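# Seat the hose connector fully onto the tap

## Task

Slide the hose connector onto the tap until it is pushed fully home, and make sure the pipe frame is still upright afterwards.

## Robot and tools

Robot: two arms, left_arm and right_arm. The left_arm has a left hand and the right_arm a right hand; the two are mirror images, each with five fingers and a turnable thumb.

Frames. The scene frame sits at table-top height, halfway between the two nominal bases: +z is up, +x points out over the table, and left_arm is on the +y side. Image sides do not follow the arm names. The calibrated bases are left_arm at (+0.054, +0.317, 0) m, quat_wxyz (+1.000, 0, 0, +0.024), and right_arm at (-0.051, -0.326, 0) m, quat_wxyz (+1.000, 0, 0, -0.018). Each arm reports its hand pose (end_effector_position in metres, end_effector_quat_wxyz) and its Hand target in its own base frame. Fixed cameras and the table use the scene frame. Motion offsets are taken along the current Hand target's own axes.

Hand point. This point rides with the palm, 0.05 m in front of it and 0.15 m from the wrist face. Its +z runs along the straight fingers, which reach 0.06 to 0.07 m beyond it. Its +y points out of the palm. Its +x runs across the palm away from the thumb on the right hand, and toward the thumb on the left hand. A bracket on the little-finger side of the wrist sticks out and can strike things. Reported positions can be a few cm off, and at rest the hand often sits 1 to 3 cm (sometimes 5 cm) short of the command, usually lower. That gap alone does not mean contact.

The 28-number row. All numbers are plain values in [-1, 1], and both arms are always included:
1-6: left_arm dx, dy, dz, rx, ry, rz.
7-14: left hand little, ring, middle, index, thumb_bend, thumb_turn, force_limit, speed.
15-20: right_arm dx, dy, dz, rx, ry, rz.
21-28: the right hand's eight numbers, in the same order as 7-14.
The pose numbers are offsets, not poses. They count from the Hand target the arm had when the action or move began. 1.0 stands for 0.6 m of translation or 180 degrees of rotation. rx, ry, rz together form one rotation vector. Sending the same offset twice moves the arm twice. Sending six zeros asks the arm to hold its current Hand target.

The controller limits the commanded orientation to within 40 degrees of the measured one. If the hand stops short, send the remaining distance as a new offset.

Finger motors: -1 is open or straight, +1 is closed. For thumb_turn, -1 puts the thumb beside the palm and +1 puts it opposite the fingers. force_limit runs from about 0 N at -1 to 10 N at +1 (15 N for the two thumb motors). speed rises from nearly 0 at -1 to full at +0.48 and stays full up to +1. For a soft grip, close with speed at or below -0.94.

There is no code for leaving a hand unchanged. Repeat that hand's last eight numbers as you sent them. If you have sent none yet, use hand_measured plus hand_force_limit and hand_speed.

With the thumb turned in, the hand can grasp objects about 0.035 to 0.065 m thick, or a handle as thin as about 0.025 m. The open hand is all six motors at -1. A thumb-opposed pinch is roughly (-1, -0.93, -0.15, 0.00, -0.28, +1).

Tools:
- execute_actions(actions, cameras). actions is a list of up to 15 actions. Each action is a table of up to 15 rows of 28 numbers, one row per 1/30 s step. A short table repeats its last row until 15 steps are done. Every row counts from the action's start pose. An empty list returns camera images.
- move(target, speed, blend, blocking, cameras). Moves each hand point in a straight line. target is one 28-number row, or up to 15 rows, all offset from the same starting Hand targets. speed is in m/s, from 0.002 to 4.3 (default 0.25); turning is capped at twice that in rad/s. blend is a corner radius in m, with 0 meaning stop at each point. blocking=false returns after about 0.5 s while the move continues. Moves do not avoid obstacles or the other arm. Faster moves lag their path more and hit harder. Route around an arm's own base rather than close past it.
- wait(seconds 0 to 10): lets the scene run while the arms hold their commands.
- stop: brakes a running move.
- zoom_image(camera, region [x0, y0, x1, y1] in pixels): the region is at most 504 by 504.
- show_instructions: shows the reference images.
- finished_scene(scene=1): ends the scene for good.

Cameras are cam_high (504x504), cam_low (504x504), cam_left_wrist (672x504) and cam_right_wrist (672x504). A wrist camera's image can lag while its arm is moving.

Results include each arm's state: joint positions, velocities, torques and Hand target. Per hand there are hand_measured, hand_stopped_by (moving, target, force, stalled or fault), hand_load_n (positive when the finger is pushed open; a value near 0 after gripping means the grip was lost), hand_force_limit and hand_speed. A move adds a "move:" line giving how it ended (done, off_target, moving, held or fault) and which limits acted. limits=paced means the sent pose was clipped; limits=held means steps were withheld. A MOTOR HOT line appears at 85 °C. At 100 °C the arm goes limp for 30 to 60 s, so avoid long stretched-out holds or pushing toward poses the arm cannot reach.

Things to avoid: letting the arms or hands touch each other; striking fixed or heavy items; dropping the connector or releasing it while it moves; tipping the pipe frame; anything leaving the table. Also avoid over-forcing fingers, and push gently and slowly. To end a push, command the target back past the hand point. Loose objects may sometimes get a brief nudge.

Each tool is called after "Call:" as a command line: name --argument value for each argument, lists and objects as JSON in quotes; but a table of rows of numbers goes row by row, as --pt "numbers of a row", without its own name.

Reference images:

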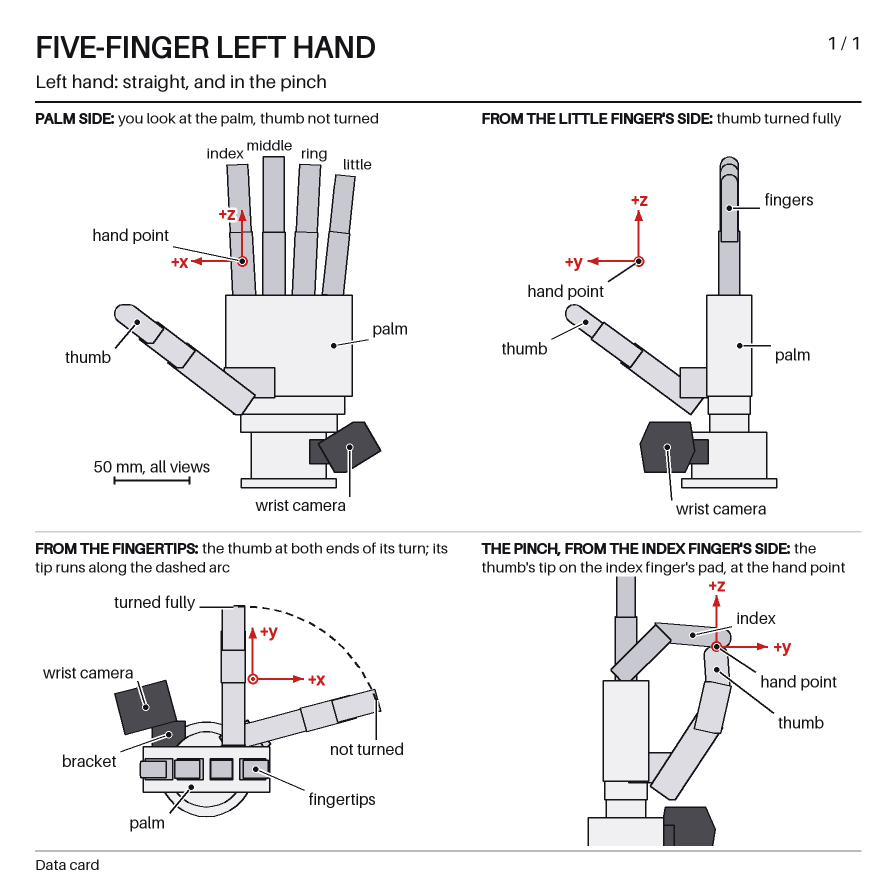

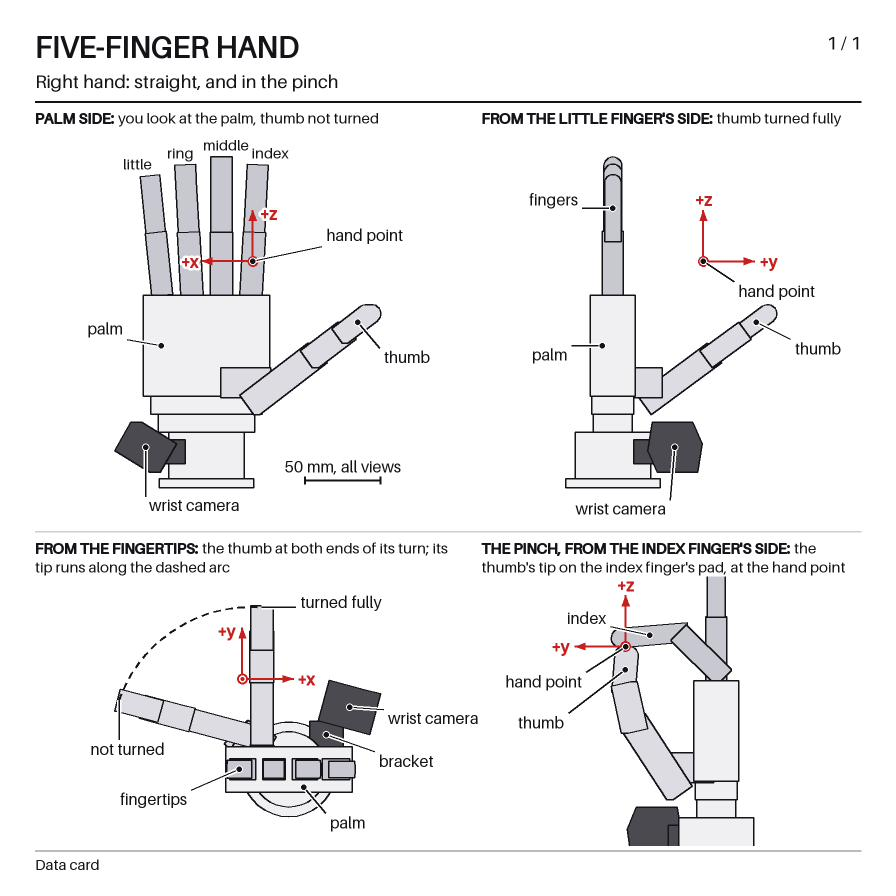

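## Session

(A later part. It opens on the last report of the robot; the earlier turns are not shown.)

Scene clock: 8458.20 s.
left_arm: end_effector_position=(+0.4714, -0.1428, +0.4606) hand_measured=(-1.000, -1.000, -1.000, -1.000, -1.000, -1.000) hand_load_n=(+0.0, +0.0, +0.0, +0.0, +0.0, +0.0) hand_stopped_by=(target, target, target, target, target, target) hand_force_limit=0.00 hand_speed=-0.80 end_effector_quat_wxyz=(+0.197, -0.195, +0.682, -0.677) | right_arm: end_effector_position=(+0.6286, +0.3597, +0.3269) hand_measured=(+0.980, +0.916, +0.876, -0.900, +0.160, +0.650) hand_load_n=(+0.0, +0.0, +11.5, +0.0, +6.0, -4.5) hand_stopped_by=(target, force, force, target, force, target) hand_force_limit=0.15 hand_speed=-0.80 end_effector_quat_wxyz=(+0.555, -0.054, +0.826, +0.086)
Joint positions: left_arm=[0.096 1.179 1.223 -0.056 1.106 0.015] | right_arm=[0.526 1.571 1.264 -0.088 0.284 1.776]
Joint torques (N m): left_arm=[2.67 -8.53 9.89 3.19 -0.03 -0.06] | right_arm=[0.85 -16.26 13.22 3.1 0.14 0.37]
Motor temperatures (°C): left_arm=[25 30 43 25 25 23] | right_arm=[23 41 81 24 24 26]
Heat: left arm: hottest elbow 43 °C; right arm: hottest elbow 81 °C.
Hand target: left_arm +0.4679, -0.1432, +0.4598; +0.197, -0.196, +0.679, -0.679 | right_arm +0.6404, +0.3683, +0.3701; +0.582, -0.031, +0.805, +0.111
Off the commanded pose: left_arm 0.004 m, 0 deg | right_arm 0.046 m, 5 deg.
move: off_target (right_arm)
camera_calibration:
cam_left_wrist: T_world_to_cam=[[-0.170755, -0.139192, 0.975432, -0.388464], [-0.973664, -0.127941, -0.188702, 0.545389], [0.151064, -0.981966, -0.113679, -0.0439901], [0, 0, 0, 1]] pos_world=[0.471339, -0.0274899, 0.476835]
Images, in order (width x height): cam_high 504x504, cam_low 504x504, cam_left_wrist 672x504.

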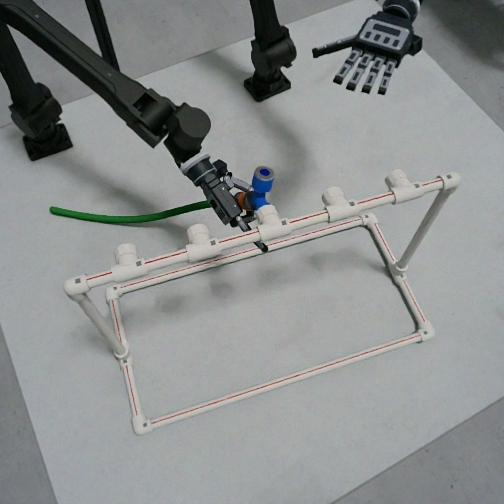

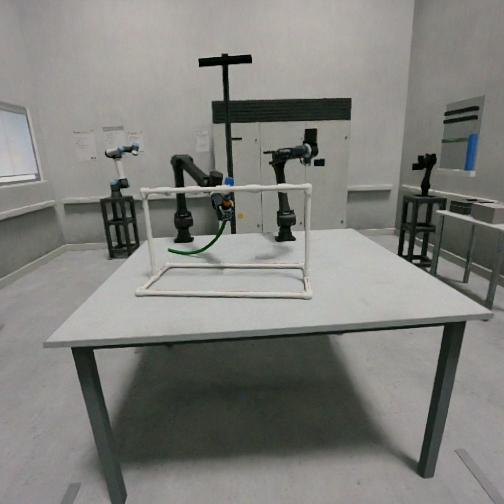

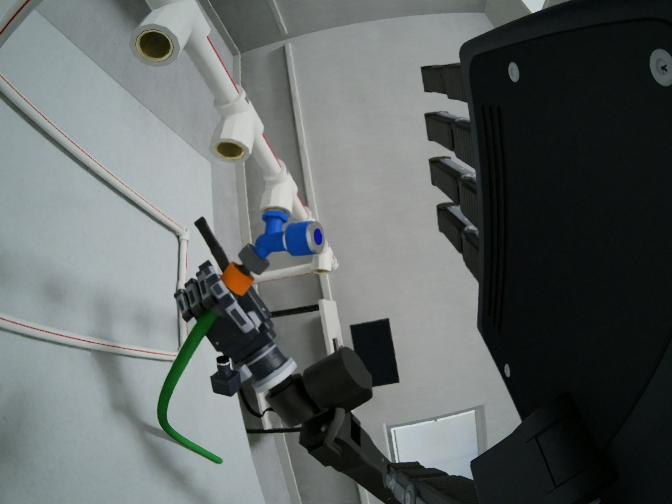

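Call:
zoom_image --camera "cam_left_wrist" --region '[200, 250, 270, 310]'

Call:
zoom_image --camera "cam_high" --region '[180, 140, 300, 260]'

Scaled by 7.200 from the camera's 672x504 image, which has a finer 960x720 frame.

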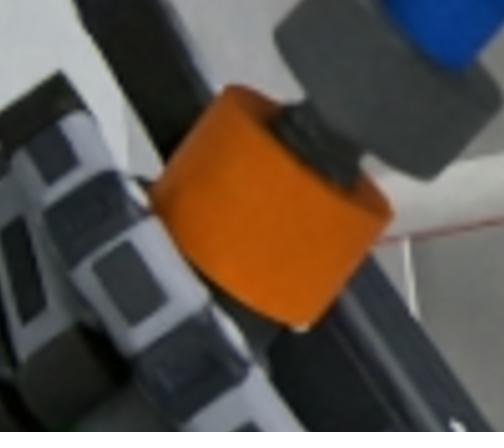

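Scaled by 4.200.

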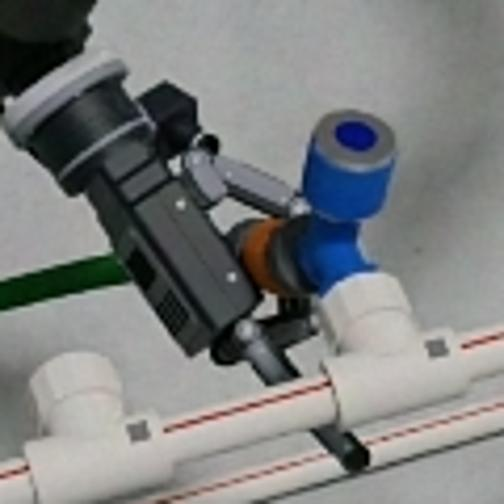

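Call:
wait --seconds 0.1 --cameras '["cam_right_wrist", "cam_high", "cam_left_wrist"]'

Call:
zoom_image --camera "cam_high" --region '[215, 170, 285, 240]'

Scene clock: 8740.73 s.
left_arm: end_effector_position=(+0.4714, -0.1428, +0.4606) hand_measured=(-1.000, -1.000, -1.000, -1.000, -1.000, -1.000) hand_load_n=(+0.0, +0.0, +0.0, +0.0, +0.0, -0.5) hand_stopped_by=(target, target, target, target, target, target) hand_force_limit=0.00 hand_speed=-0.80 end_effector_quat_wxyz=(+0.197, -0.195, +0.682, -0.677) | right_arm: end_effector_position=(+0.6286, +0.3597, +0.3269) hand_measured=(+0.980, +0.916, +0.876, -0.900, +0.160, +0.650) hand_load_n=(+0.0, +0.0, +11.5, +0.0, +6.0, -4.5) hand_stopped_by=(target, force, force, target, force, target) hand_force_limit=0.15 hand_speed=-0.80 end_effector_quat_wxyz=(+0.555, -0.054, +0.826, +0.086)
Joint positions: left_arm=[0.096 1.179 1.223 -0.056 1.106 0.015] | right_arm=[0.526 1.571 1.264 -0.088 0.284 1.776]
Joint torques (N m): left_arm=[2.73 -8.53 9.91 3.21 -0.04 -0.05] | right_arm=[0.79 -16.26 13.22 3.11 0.13 0.36]
Motor temperatures (°C): left_arm=[25 30 43 25 25 23] | right_arm=[23 37 65 24 25 26]
Heat: left arm: hottest elbow 43 °C; right arm: hottest elbow 65 °C.
Hand target: left_arm +0.4679, -0.1432, +0.4598; +0.197, -0.196, +0.679, -0.679 | right_arm +0.6404, +0.3683, +0.3701; +0.582, -0.031, +0.805, +0.111
Off the commanded pose: left_arm 0.004 m, 0 deg | right_arm 0.046 m, 5 deg.
wait: 0.10 s; at rest from the start
camera_calibration:
cam_left_wrist: T_world_to_cam=[[-0.170755, -0.139192, 0.975432, -0.388464], [-0.973664, -0.127941, -0.188702, 0.545389], [0.151064, -0.981966, -0.113679, -0.0439901], [0, 0, 0, 1]] pos_world=[0.471339, -0.0274899, 0.476835]
cam_right_wrist: T_world_to_cam=[[-0.303906, 0.938704, -0.162712, -0.0977437], [-0.291236, 0.0710767, 0.954007, -0.168365], [0.907096, 0.337316, 0.251784, -0.66354], [0, 0, 0, 1]] pos_world=[0.523156, 0.327542, 0.311786]
Images, in order (width x height): cam_high 504x504, cam_left_wrist 672x504, cam_right_wrist 672x504.

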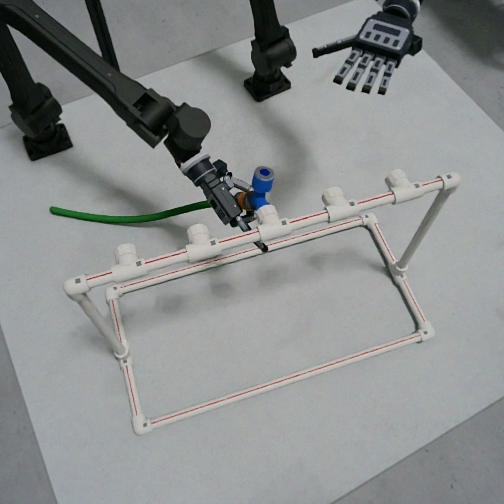

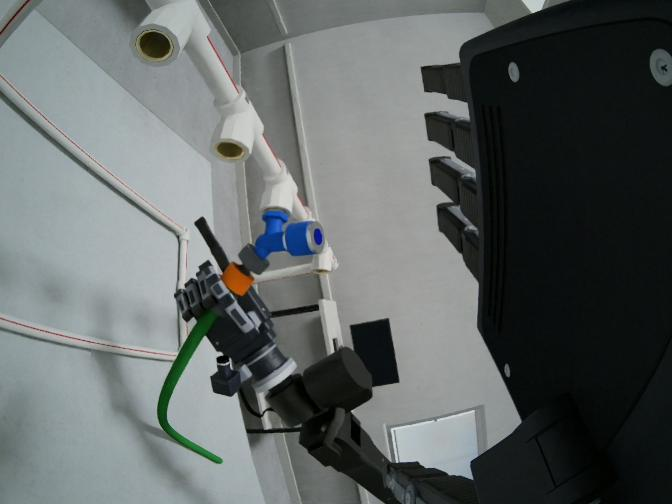

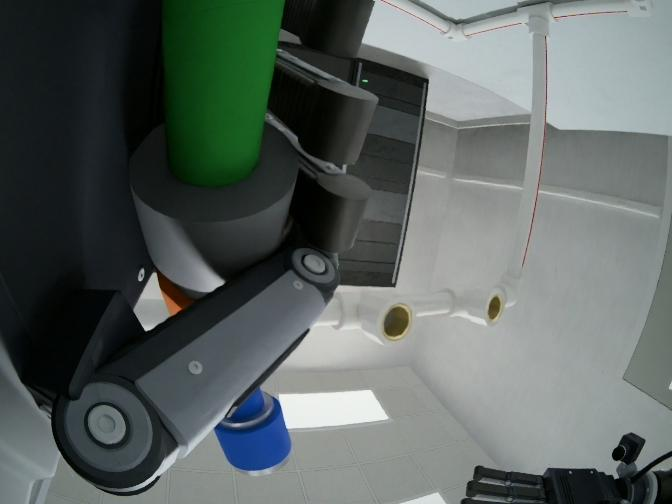

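Scaled by 7.200.

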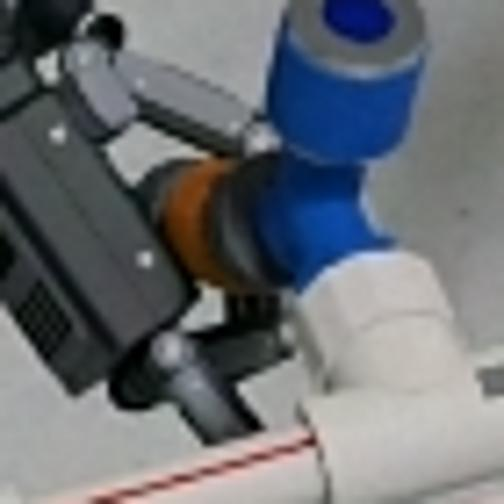

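Call:
zoom_image --camera "cam_left_wrist" --region '[218, 248, 262, 292]'

Scaled by 11.455 from the camera's 672x504 image, which has a finer 960x720 frame.

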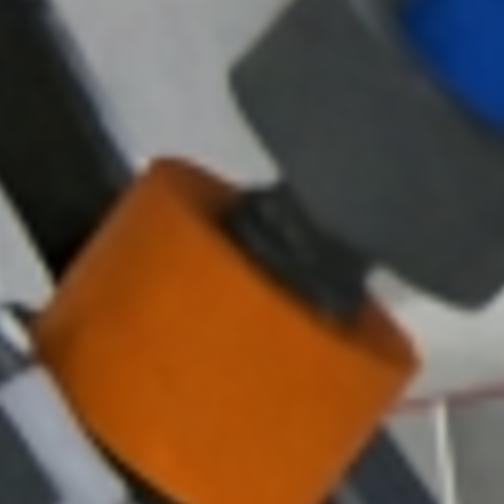

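Call:
wait --seconds 0.1 --cameras '["cam_low", "cam_left_wrist"]'

Call:
zoom_image --camera "cam_low" --region '[212, 186, 242, 216]'

Call:
zoom_image --camera "cam_left_wrist" --region '[190, 210, 290, 310]'

Scene clock: 8870.23 s.
left_arm: end_effector_position=(+0.4714, -0.1428, +0.4606) hand_measured=(-1.000, -1.000, -1.000, -1.000, -1.000, -1.000) hand_load_n=(+0.0, +0.0, +0.0, +0.0, +0.0, +0.0) hand_stopped_by=(target, target, target, target, target, target) hand_force_limit=0.00 hand_speed=-0.80 end_effector_quat_wxyz=(+0.197, -0.195, +0.682, -0.677) | right_arm: end_effector_position=(+0.6286, +0.3597, +0.3269) hand_measured=(+0.980, +0.916, +0.876, -0.900, +0.160, +0.650) hand_load_n=(+0.0, +0.0, +11.0, +0.0, +6.0, -4.5) hand_stopped_by=(target, force, force, target, force, target) hand_force_limit=0.15 hand_speed=-0.80 end_effector_quat_wxyz=(+0.555, -0.054, +0.826, +0.086)
Joint positions: left_arm=[0.096 1.179 1.223 -0.056 1.106 0.015] | right_arm=[0.526 1.571 1.264 -0.088 0.284 1.776]
Joint torques (N m): left_arm=[2.67 -8.47 9.91 3.21 -0.04 -0.05] | right_arm=[1.03 -16.21 13.22 3.12 0.13 0.37]
Motor temperatures (°C): left_arm=[25 30 43 25 25 23] | right_arm=[23 37 64 24 25 26]
Heat: left arm: hottest elbow 43 °C; right arm: hottest elbow 64 °C.
Hand target: left_arm +0.4679, -0.1432, +0.4598; +0.197, -0.196, +0.679, -0.679 | right_arm +0.6404, +0.3683, +0.3701; +0.582, -0.031, +0.805, +0.111
Off the commanded pose: left_arm 0.004 m, 0 deg | right_arm 0.046 m, 5 deg.
wait: 0.10 s; at rest from the start
camera_calibration:
cam_left_wrist: T_world_to_cam=[[-0.170755, -0.139192, 0.975432, -0.388464], [-0.973664, -0.127941, -0.188702, 0.545389], [0.151064, -0.981966, -0.113679, -0.0439901], [0, 0, 0, 1]] pos_world=[0.471339, -0.0274899, 0.476835]
Images, in order (width x height): cam_low 504x504, cam_left_wrist 672x504.

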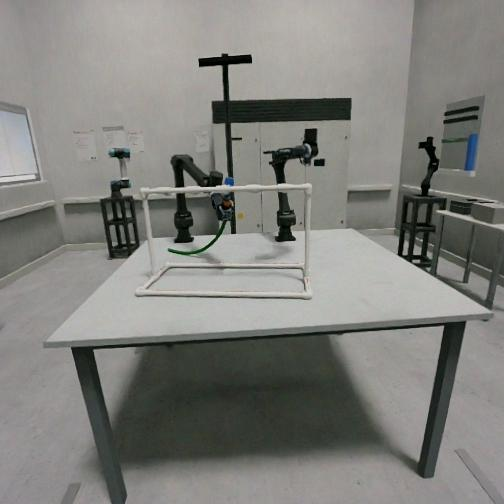

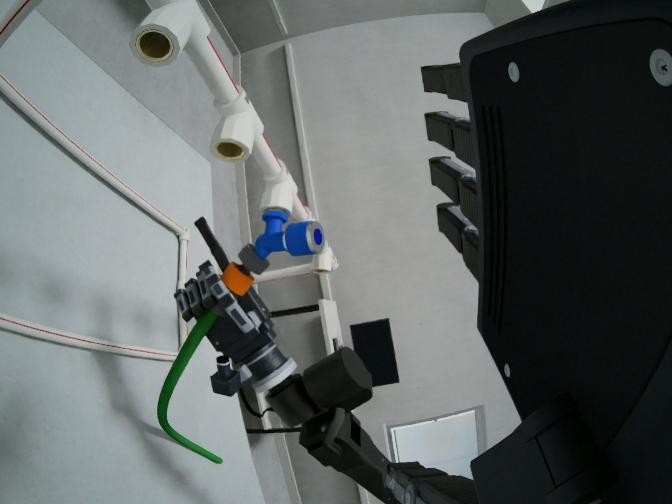

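Scaled by 16.800.

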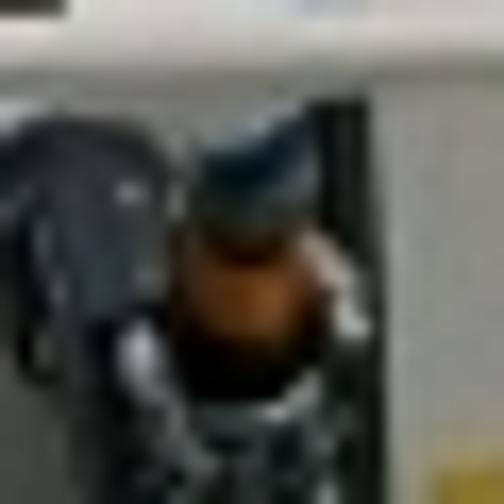

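Scaled by 5.040 from the camera's 672x504 image, which has a finer 960x720 frame.

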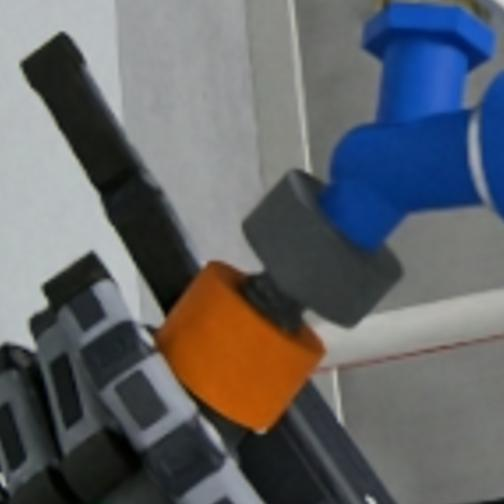

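Call:
move --target '[0,0,0,0,0,0,-1,-1,-1,-1,-1,-1,0,-0.8,0.03037,-0.00577,0.0056,0.0022,0.0089,-0.0026,0.98,0.98,0.985,-0.9,0.88,0.65,0.15,-0.8]' --speed 0.03

Scene clock: 8925.37 s.
left_arm: end_effector_position=(+0.4714, -0.1428, +0.4606) hand_measured=(-1.000, -1.000, -1.000, -1.000, -1.000, -1.000) hand_load_n=(+0.0, +0.0, +0.0, +0.0, +0.0, +0.0) hand_stopped_by=(target, target, target, target, target, target) hand_force_limit=0.00 hand_speed=-0.80 end_effector_quat_wxyz=(+0.197, -0.195, +0.682, -0.677) | right_arm: end_effector_position=(+0.6289, +0.3597, +0.3262) hand_measured=(+0.980, +0.916, +0.876, -0.900, +0.160, +0.650) hand_load_n=(+0.0, +0.0, +11.5, +0.5, +6.0, -4.5) hand_stopped_by=(target, force, force, target, force, target) hand_force_limit=0.15 hand_speed=-0.80 end_effector_quat_wxyz=(+0.554, -0.053, +0.826, +0.086)
Joint positions: left_arm=[0.096 1.179 1.223 -0.056 1.106 0.015] | right_arm=[0.526 1.572 1.264 -0.088 0.284 1.778]
Joint torques (N m): left_arm=[2.67 -8.53 9.91 3.19 -0.04 -0.05] | right_arm=[0.73 -15.44 11.84 2.95 0.16 0.36]
Motor temperatures (°C): left_arm=[25 30 43 25 25 23] | right_arm=[23 37 64 24 25 26]
Heat: left arm: hottest elbow 43 °C; right arm: hottest elbow 64 °C.
Hand target: left_arm +0.4679, -0.1432, +0.4598; +0.197, -0.196, +0.679, -0.679 | right_arm +0.6384, +0.3669, +0.3513; +0.571, -0.034, +0.813, +0.105
Off the commanded pose: left_arm 0.004 m, 0 deg | right_arm 0.028 m, 4 deg.
move: off_target (right_arm)

Call:
move --target '[0,0,0,0,0,0,-1,-1,-1,-1,-1,-1,0,-0.8,0.03037,-0.00577,0.0056,0.0022,0.0089,-0.0026,0.98,0.98,0.985,-0.9,0.88,0.65,0.15,-0.8]' --speed 0.03 --cameras '["cam_left_wrist", "cam_low"]'

Call:
zoom_image --camera "cam_left_wrist" --region '[190, 220, 280, 310]'

Scene clock: 8933.37 s.
left_arm: end_effector_position=(+0.4714, -0.1428, +0.4606) hand_measured=(-1.000, -1.000, -1.000, -1.000, -1.000, -1.000) hand_load_n=(+0.0, +0.0, +0.0, +0.0, +0.0, +0.0) hand_stopped_by=(target, target, target, target, target, target) hand_force_limit=0.00 hand_speed=-0.80 end_effector_quat_wxyz=(+0.197, -0.195, +0.682, -0.677) | right_arm: end_effector_position=(+0.6290, +0.3597, +0.3261) hand_measured=(+0.980, +0.916, +0.876, -0.900, +0.160, +0.650) hand_load_n=(+0.5, +0.0, +11.0, +0.0, +6.5, -4.5) hand_stopped_by=(target, force, force, target, force, target) hand_force_limit=0.15 hand_speed=-0.80 end_effector_quat_wxyz=(+0.554, -0.052, +0.826, +0.087)
Joint positions: left_arm=[0.096 1.179 1.223 -0.056 1.106 0.015] | right_arm=[0.526 1.572 1.264 -0.088 0.286 1.78]
Joint torques (N m): left_arm=[2.67 -8.47 9.89 3.18 -0.04 -0.05] | right_arm=[0.85 -14.92 10.24 2.85 0.16 0.31]
Motor temperatures (°C): left_arm=[25 30 43 25 25 23] | right_arm=[23 37 64 24 25 26]
Heat: left arm: hottest elbow 43 °C; right arm: hottest elbow 64 °C.
Hand target: left_arm +0.4679, -0.1432, +0.4598; +0.197, -0.196, +0.679, -0.679 | right_arm +0.6358, +0.3653, +0.3330; +0.560, -0.037, +0.821, +0.099
Off the commanded pose: left_arm 0.004 m, 0 deg | right_arm 0.011 m, 2 deg.
move: off_target (right_arm)
camera_calibration:
cam_left_wrist: T_world_to_cam=[[-0.170755, -0.139192, 0.975432, -0.388464], [-0.973664, -0.127941, -0.188702, 0.545389], [0.151064, -0.981966, -0.113679, -0.0439901], [0, 0, 0, 1]] pos_world=[0.471339, -0.0274899, 0.476835]
Images, in order (width x height): cam_low 504x504, cam_left_wrist 672x504.

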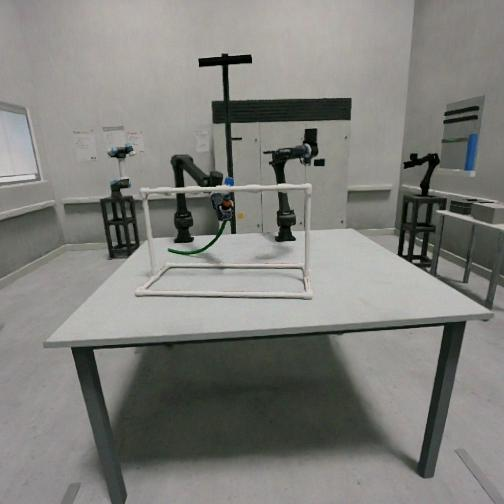

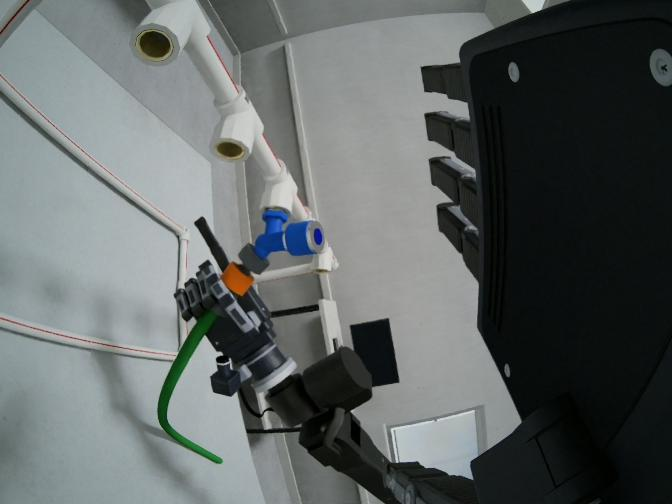

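Scaled by 5.600 from the camera's 672x504 image, which has a finer 960x720 frame.

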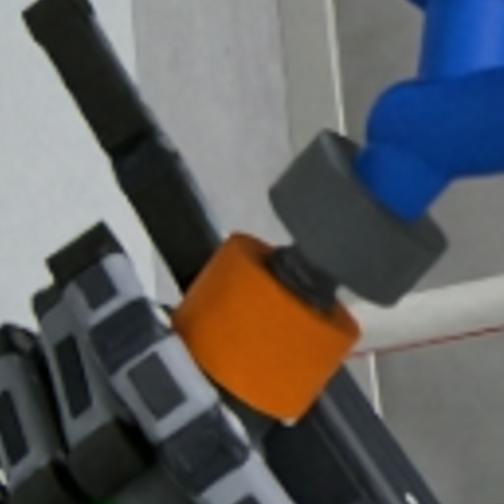

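Call:
move --target '[0,0,0,0,0,0,-1,-1,-1,-1,-1,-1,0,-0.8,0.03037,-0.00577,0.0056,0.0022,0.0089,-0.0026,0.98,0.98,0.985,-0.9,0.88,0.65,0.15,-0.8]' --speed 0.03

Scene clock: 8942.83 s.
left_arm: end_effector_position=(+0.4714, -0.1428, +0.4606) hand_measured=(-1.000, -1.000, -1.000, -1.000, -1.000, -1.000) hand_load_n=(+0.0, -0.5, +0.0, +0.0, +0.0, -0.5) hand_stopped_by=(target, target, target, target, target, target) hand_force_limit=0.00 hand_speed=-0.80 end_effector_quat_wxyz=(+0.197, -0.195, +0.682, -0.677) | right_arm: end_effector_position=(+0.6292, +0.3598, +0.3256) hand_measured=(+0.980, +0.916, +0.876, -0.900, +0.160, +0.650) hand_load_n=(+0.0, +0.0, +11.0, +0.0, +6.0, -4.5) hand_stopped_by=(target, force, force, target, force, target) hand_force_limit=0.15 hand_speed=-0.80 end_effector_quat_wxyz=(+0.554, -0.051, +0.826, +0.087)
Joint positions: left_arm=[0.096 1.179 1.223 -0.056 1.106 0.015] | right_arm=[0.526 1.573 1.264 -0.088 0.286 1.782]
Joint torques (N m): left_arm=[2.67 -8.53 9.91 3.22 -0.04 -0.05] | right_arm=[0.79 -14.56 8.36 2.73 0.12 0.32]
Motor temperatures (°C): left_arm=[25 30 43 25 25 23] | right_arm=[23 37 63 24 25 26]
Heat: left arm: hottest elbow 43 °C; right arm: hottest elbow 63 °C.
Hand target: left_arm +0.4679, -0.1432, +0.4598; +0.197, -0.196, +0.679, -0.679 | right_arm +0.6327, +0.3636, +0.3143; +0.549, -0.040, +0.829, +0.094
Off the commanded pose: left_arm 0.004 m, 0 deg | right_arm 0.012 m, 2 deg.
move: off_target (right_arm)

Call:
move --target '[0,0,0,0,0,0,-1,-1,-1,-1,-1,-1,0,-0.8,0.03037,-0.00577,0.0056,0.0022,0.0089,-0.0026,0.98,0.98,0.985,-0.9,0.88,0.65,0.15,-0.8]' --speed 0.03 --cameras '["cam_left_wrist"]'

Call:
zoom_image --camera "cam_left_wrist" --region '[190, 220, 280, 310]'

Scene clock: 8957.60 s.
left_arm: end_effector_position=(+0.4714, -0.1428, +0.4606) hand_measured=(-1.000, -1.000, -1.000, -1.000, -1.000, -1.000) hand_load_n=(+0.0, +0.0, +0.0, +0.0, +0.0, +0.0) hand_stopped_by=(target, target, target, target, target, target) hand_force_limit=0.00 hand_speed=-0.80 end_effector_quat_wxyz=(+0.197, -0.195, +0.682, -0.677) | right_arm: end_effector_position=(+0.6264, +0.3594, +0.3171) hand_measured=(+0.980, +0.916, +0.876, -0.900, +0.160, +0.650) hand_load_n=(+0.0, +0.5, +11.0, +0.0, +6.0, -4.0) hand_stopped_by=(target, force, force, target, force, target) hand_force_limit=0.15 hand_speed=-0.80 end_effector_quat_wxyz=(+0.549, -0.050, +0.830, +0.087)
Joint positions: left_arm=[0.096 1.179 1.223 -0.056 1.106 0.015] | right_arm=[0.528 1.573 1.249 -0.086 0.286 1.79]
Joint torques (N m): left_arm=[2.67 -8.47 9.91 3.21 -0.04 -0.05] | right_arm=[0.85 -14.15 7.54 2.47 0.14 0.24]
Motor temperatures (°C): left_arm=[25 30 43 25 25 23] | right_arm=[23 38 61 24 25 26]
Heat: left arm: hottest elbow 43 °C; right arm: hottest elbow 61 °C.
Hand target: left_arm +0.4679, -0.1432, +0.4598; +0.197, -0.196, +0.679, -0.679 | right_arm +0.6292, +0.3617, +0.2961; +0.538, -0.042, +0.837, +0.088
Off the commanded pose: left_arm 0.004 m, 0 deg | right_arm 0.021 m, 2 deg.
move: off_target (right_arm)
camera_calibration:
cam_left_wrist: T_world_to_cam=[[-0.170755, -0.139192, 0.975432, -0.388464], [-0.973664, -0.127941, -0.188702, 0.545389], [0.151064, -0.981966, -0.113679, -0.0439901], [0, 0, 0, 1]] pos_world=[0.471339, -0.0274899, 0.476835]
Images, in order (width x height): cam_left_wrist 672x504.

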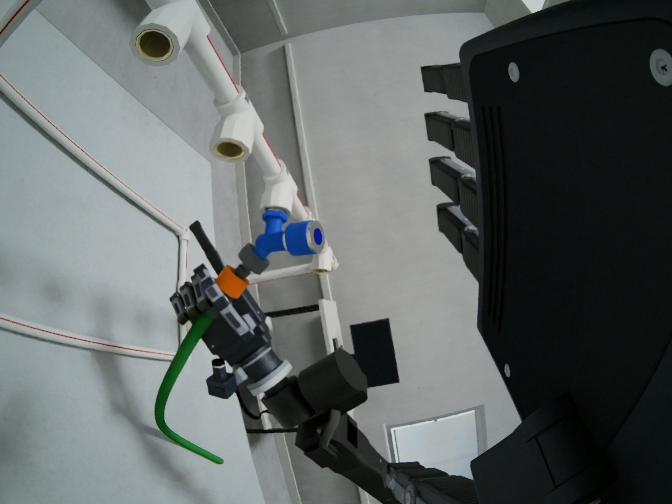

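Scaled by 5.600 from the camera's 672x504 image, which has a finer 960x720 frame.

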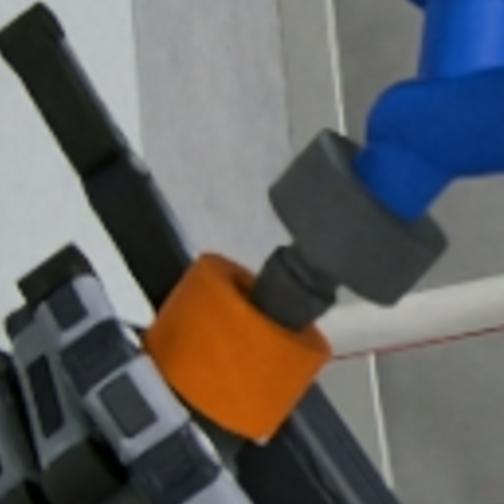

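Call:
move --target '[0,0,0,0,0,0,-1,-1,-1,-1,-1,-1,0,-0.8,0.0033,-0.0006,0.0007,-0.0072,-0.0297,0.0087,0.98,0.98,0.985,-0.9,0.88,0.65,0.15,-0.8]' --speed 0.03 --cameras '["cam_left_wrist","cam_low"]'

Call:
zoom_image --camera "cam_left_wrist" --region '[190, 220, 280, 310]'

Scene clock: 8993.47 s.
left_arm: end_effector_position=(+0.4714, -0.1428, +0.4606) hand_measured=(-1.000, -1.000, -1.000, -1.000, -1.000, -1.000) hand_load_n=(+0.0, +0.0, +0.0, +0.0, +0.0, +0.0) hand_stopped_by=(target, target, target, target, target, target) hand_force_limit=0.00 hand_speed=-0.80 end_effector_quat_wxyz=(+0.197, -0.195, +0.682, -0.677) | right_arm: end_effector_position=(+0.6251, +0.3599, +0.3144) hand_measured=(+0.980, +0.916, +0.876, -0.900, +0.160, +0.650) hand_load_n=(+0.0, +0.0, +11.5, +0.0, +6.0, -4.0) hand_stopped_by=(target, force, force, target, force, target) hand_force_limit=0.15 hand_speed=-0.80 end_effector_quat_wxyz=(+0.584, -0.041, +0.804, +0.106)
Joint positions: left_arm=[0.096 1.179 1.223 -0.056 1.106 0.015] | right_arm=[0.53 1.584 1.181 0.09 0.286 1.79]
Joint torques (N m): left_arm=[2.61 -8.47 9.89 3.21 -0.04 -0.06] | right_arm=[0.73 -13.98 7.54 2.74 0.14 0.22]
Motor temperatures (°C): left_arm=[25 30 43 25 25 23] | right_arm=[23 38 56 24 25 26]
Heat: left arm: hottest elbow 43 °C; right arm: hottest elbow 56 °C.
Hand target: left_arm +0.4679, -0.1432, +0.4598; +0.197, -0.196, +0.679, -0.679 | right_arm +0.6288, +0.3614, +0.2941; +0.575, -0.033, +0.811, +0.107
Off the commanded pose: left_arm 0.004 m, 0 deg | right_arm 0.021 m, 2 deg.
move: off_target (right_arm)
camera_calibration:
cam_left_wrist: T_world_to_cam=[[-0.170755, -0.139192, 0.975432, -0.388464], [-0.973664, -0.127941, -0.188702, 0.545389], [0.151064, -0.981966, -0.113679, -0.0439901], [0, 0, 0, 1]] pos_world=[0.471339, -0.0274899, 0.476835]
Images, in order (width x height): cam_low 504x504, cam_left_wrist 672x504.

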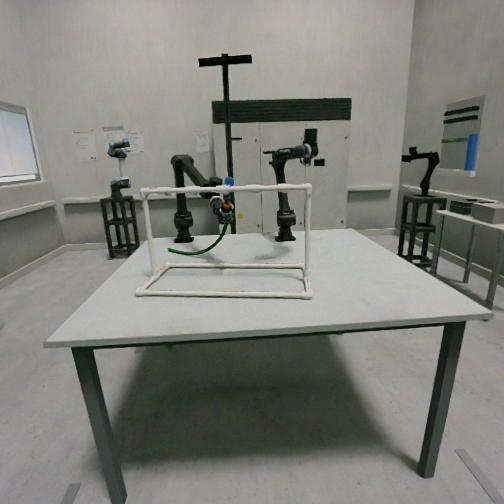

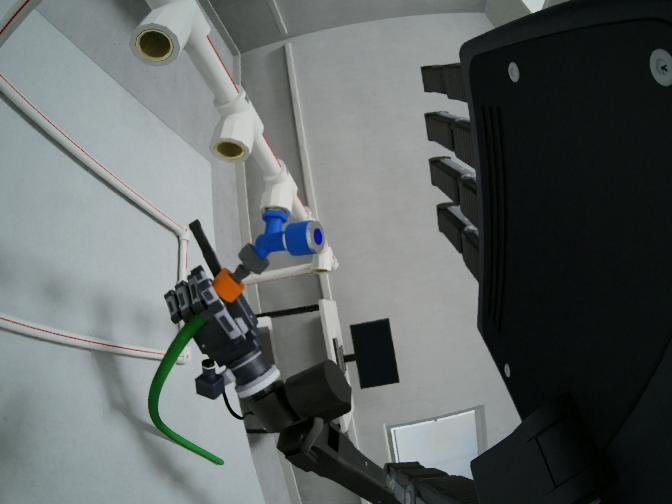

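Scaled by 5.600 from the camera's 672x504 image, which has a finer 960x720 frame.

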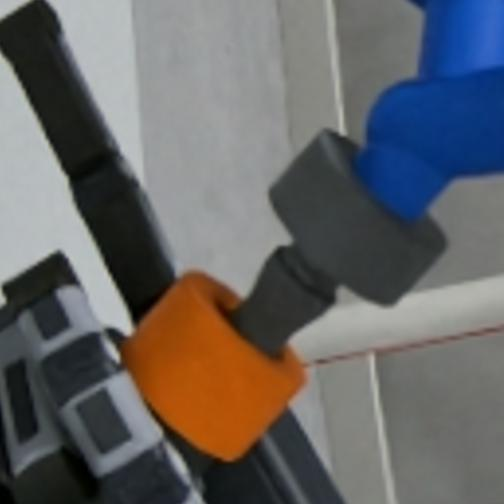

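Call:
wait --seconds 0.1 --cameras '["cam_high", "cam_low", "cam_left_wrist"]'

Call:
zoom_image --camera "cam_high" --region '[232, 180, 272, 220]'

Call:
zoom_image --camera "cam_low" --region '[212, 180, 242, 210]'

Scene clock: 9072.07 s.
left_arm: end_effector_position=(+0.4714, -0.1428, +0.4606) hand_measured=(-1.000, -1.000, -1.000, -1.000, -1.000, -1.000) hand_load_n=(+0.0, +0.5, +0.0, +0.0, +0.0, -0.5) hand_stopped_by=(target, target, target, target, target, target) hand_force_limit=0.00 hand_speed=-0.80 end_effector_quat_wxyz=(+0.197, -0.195, +0.682, -0.677) | right_arm: end_effector_position=(+0.6251, +0.3599, +0.3144) hand_measured=(+0.980, +0.916, +0.876, -0.900, +0.160, +0.650) hand_load_n=(+0.0, +0.0, +11.0, +0.0, +6.0, -4.0) hand_stopped_by=(target, force, force, target, force, target) hand_force_limit=0.15 hand_speed=-0.80 end_effector_quat_wxyz=(+0.584, -0.041, +0.804, +0.106)
Joint positions: left_arm=[0.096 1.179 1.223 -0.056 1.106 0.015] | right_arm=[0.53 1.584 1.181 0.09 0.286 1.79]
Joint torques (N m): left_arm=[2.67 -8.53 9.91 3.21 -0.04 -0.05] | right_arm=[0.56 -13.98 7.54 2.76 0.15 0.24]
Heat: left arm: hottest elbow 43 °C; right arm: hottest elbow 52 °C.
Hand target: left_arm +0.4679, -0.1432, +0.4598; +0.197, -0.196, +0.679, -0.679 | right_arm +0.6288, +0.3614, +0.2941; +0.575, -0.033, +0.811, +0.107
Off the commanded pose: left_arm 0.004 m, 0 deg | right_arm 0.021 m, 2 deg.
wait: 0.10 s; at rest from the start
camera_calibration:
cam_left_wrist: T_world_to_cam=[[-0.170755, -0.139192, 0.975432, -0.388464], [-0.973664, -0.127941, -0.188702, 0.545389], [0.151064, -0.981966, -0.113679, -0.0439901], [0, 0, 0, 1]] pos_world=[0.471339, -0.0274899, 0.476835]
Images, in order (width x height): cam_high 504x504, cam_low 504x504, cam_left_wrist 672x504.

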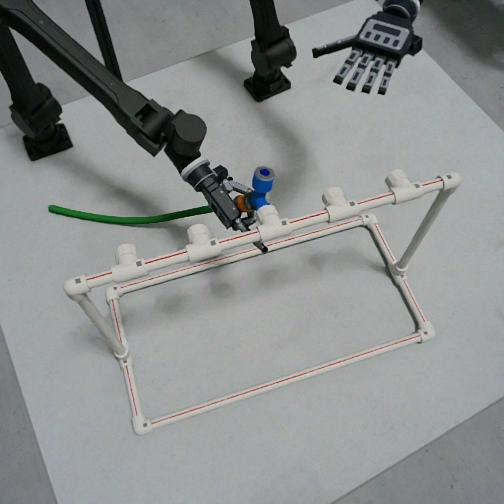

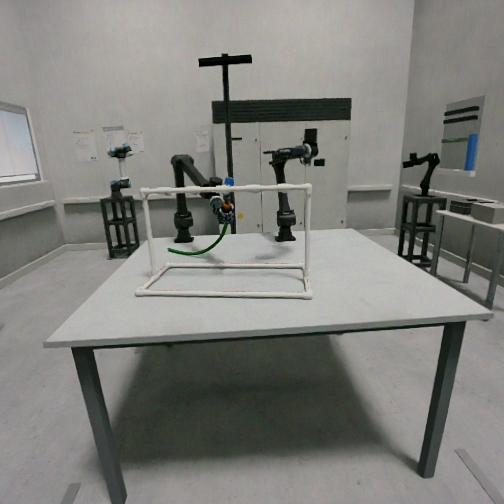

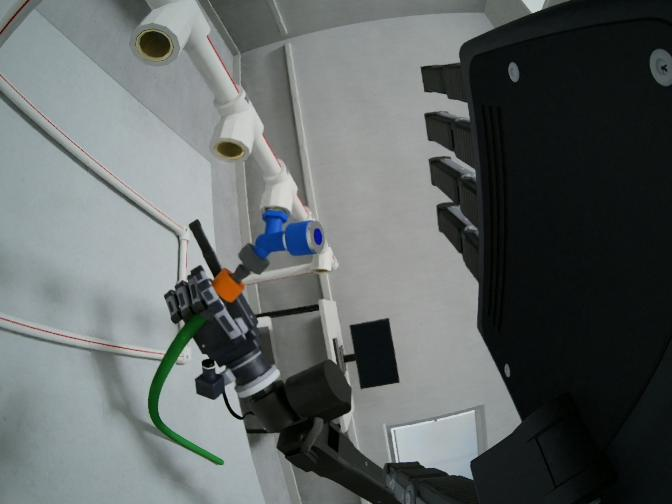

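Scaled by 12.600.

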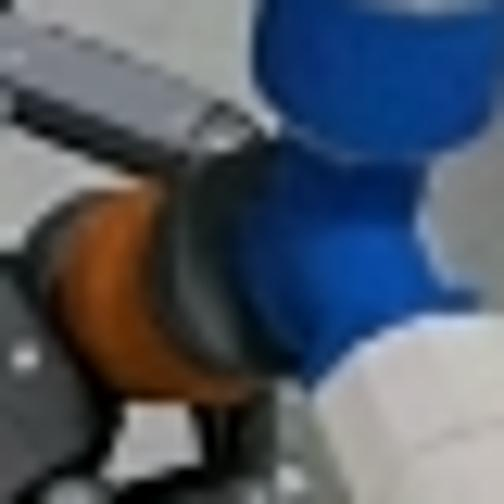

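Scaled by 16.800.

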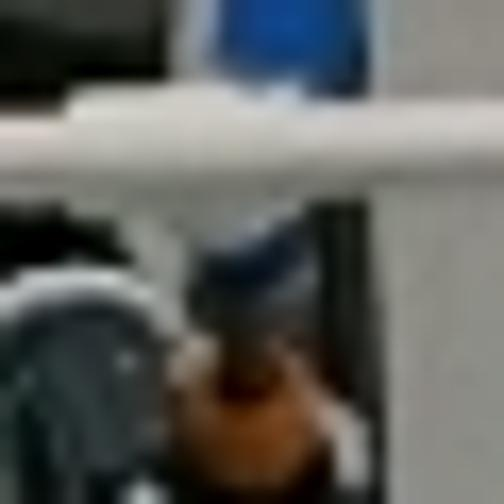

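Call:
move --target '[0,0,0,0,0,0,-1,-1,-1,-1,-1,-1,0,-0.8,-0.0007,0.0139,-0.0057,0.006,-0.0163,0.0076,0.98,0.98,0.985,-0.9,0.88,0.65,0.15,-0.8]' --speed 0.03 --cameras '["cam_left_wrist","cam_low","cam_high"]'

Call:
zoom_image --camera "cam_left_wrist" --region '[190, 220, 280, 310]'

Call:
zoom_image --camera "cam_high" --region '[232, 180, 272, 220]'

Call:
zoom_image --camera "cam_low" --region '[212, 186, 242, 216]'

Scene clock: 9259.00 s.
left_arm: end_effector_position=(+0.4714, -0.1428, +0.4606) hand_measured=(-1.000, -1.000, -1.000, -1.000, -1.000, -1.000) hand_load_n=(+0.0, +0.0, +0.0, +0.0, +0.0, +0.0) hand_stopped_by=(target, target, target, target, target, target) hand_force_limit=0.00 hand_speed=-0.80 end_effector_quat_wxyz=(+0.197, -0.195, +0.682, -0.677) | right_arm: end_effector_position=(+0.6252, +0.3639, +0.2891) hand_measured=(+0.980, +0.916, +0.876, -0.900, +0.160, +0.650) hand_load_n=(+0.0, +0.5, +11.5, +0.0, +6.5, -4.0) hand_stopped_by=(target, force, force, target, force, target) hand_force_limit=0.15 hand_speed=-0.80 end_effector_quat_wxyz=(+0.587, -0.027, +0.804, +0.092)
Joint positions: left_arm=[0.096 1.179 1.223 -0.056 1.106 0.015] | right_arm=[0.552 1.619 1.151 0.151 0.346 1.804]
Joint torques (N m): left_arm=[2.73 -8.53 9.89 3.21 -0.04 -0.05] | right_arm=[1.2 -15.91 8.14 3.21 0.1 0.28]
Motor temperatures (°C): left_arm=[25 31 42 25 25 23] | right_arm=[23 36 50 24 25 26]
Heat: left arm: hottest elbow 42 °C; right arm: hottest elbow 50 °C.
Hand target: left_arm +0.4679, -0.1432, +0.4598; +0.197, -0.196, +0.679, -0.679 | right_arm +0.6243, +0.3689, +0.2967; +0.594, -0.015, +0.797, +0.107
Off the commanded pose: left_arm 0.004 m, 0 deg | right_arm 0.009 m, 2 deg.
move: done
camera_calibration:
cam_left_wrist: T_world_to_cam=[[-0.170755, -0.139192, 0.975432, -0.388464], [-0.973664, -0.127941, -0.188702, 0.545389], [0.151064, -0.981966, -0.113679, -0.0439901], [0, 0, 0, 1]] pos_world=[0.471339, -0.0274899, 0.476835]
Images, in order (width x height): cam_high 504x504, cam_low 504x504, cam_left_wrist 672x504.

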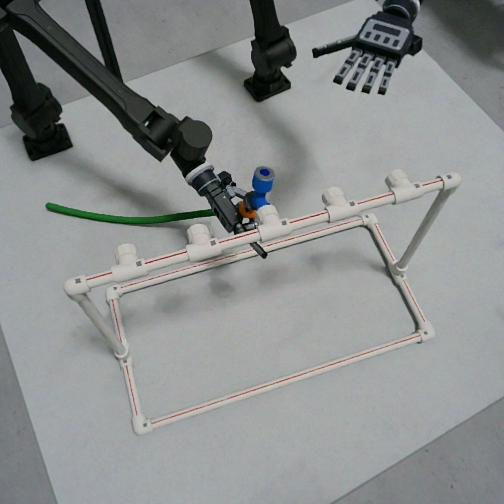

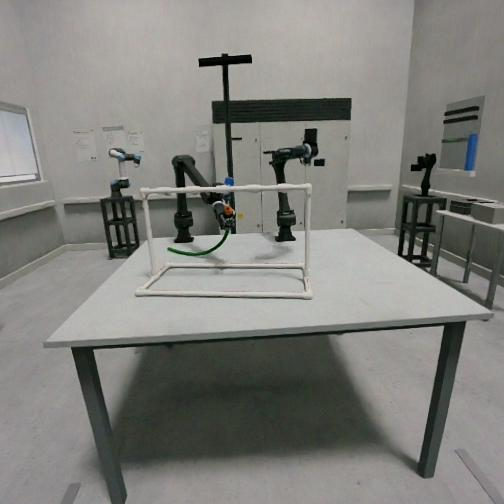

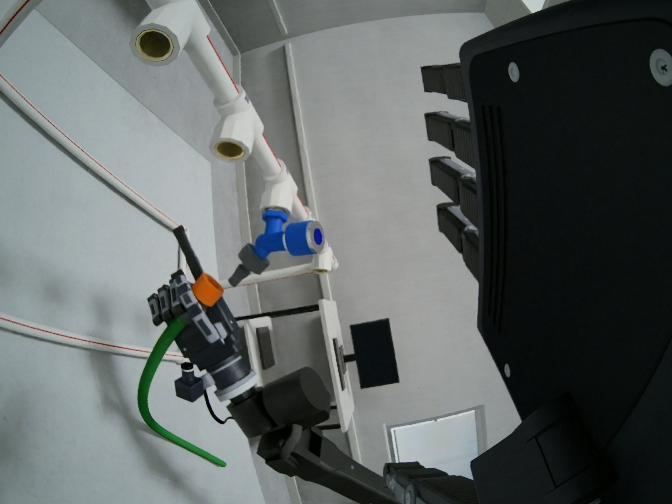

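Scaled by 5.600 from the camera's 672x504 image, which has a finer 960x720 frame.

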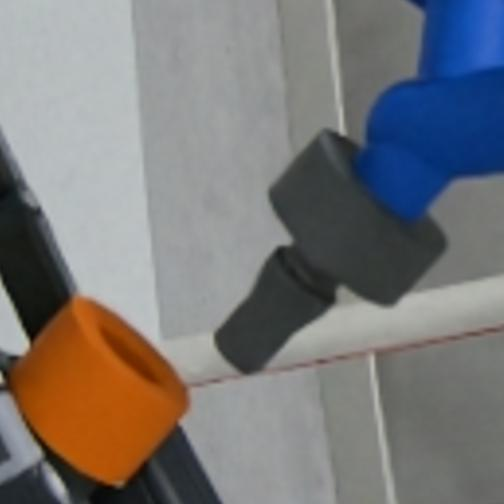

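Scaled by 12.600.

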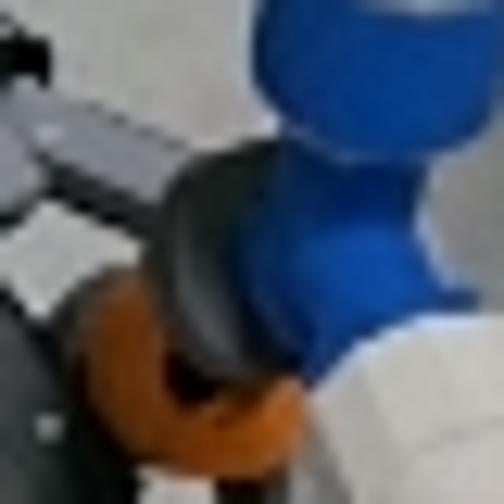

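Scaled by 16.800.

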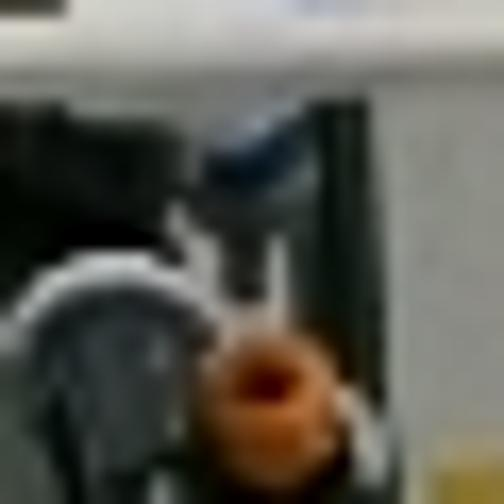

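Call:
zoom_image --camera "cam_low" --region '[218, 190, 238, 210]'

Call:
zoom_image --camera "cam_left_wrist" --region '[185, 235, 245, 295]'

Scaled by 25.200.

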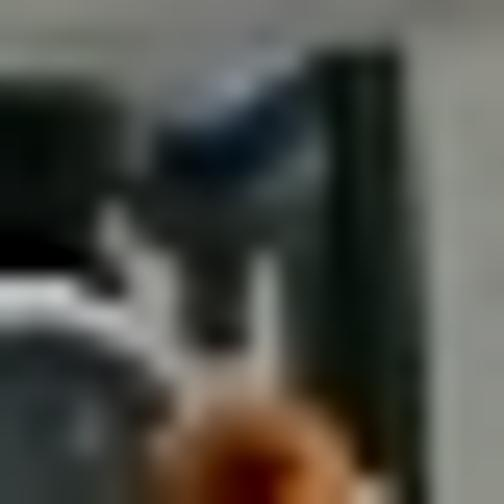

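Scaled by 8.400 from the camera's 672x504 image, which has a finer 960x720 frame.

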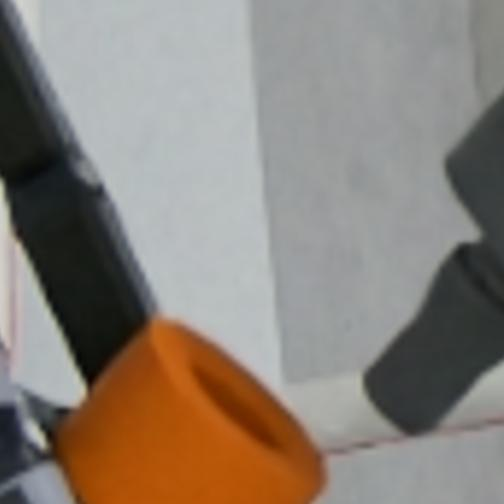

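Call:
zoom_image --camera "cam_high" --region '[234, 190, 264, 220]'

Scaled by 16.800.

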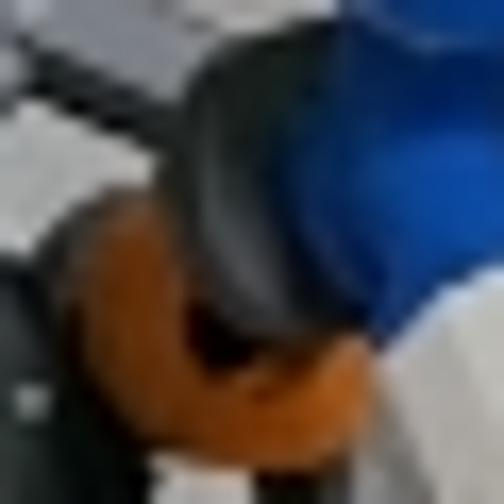

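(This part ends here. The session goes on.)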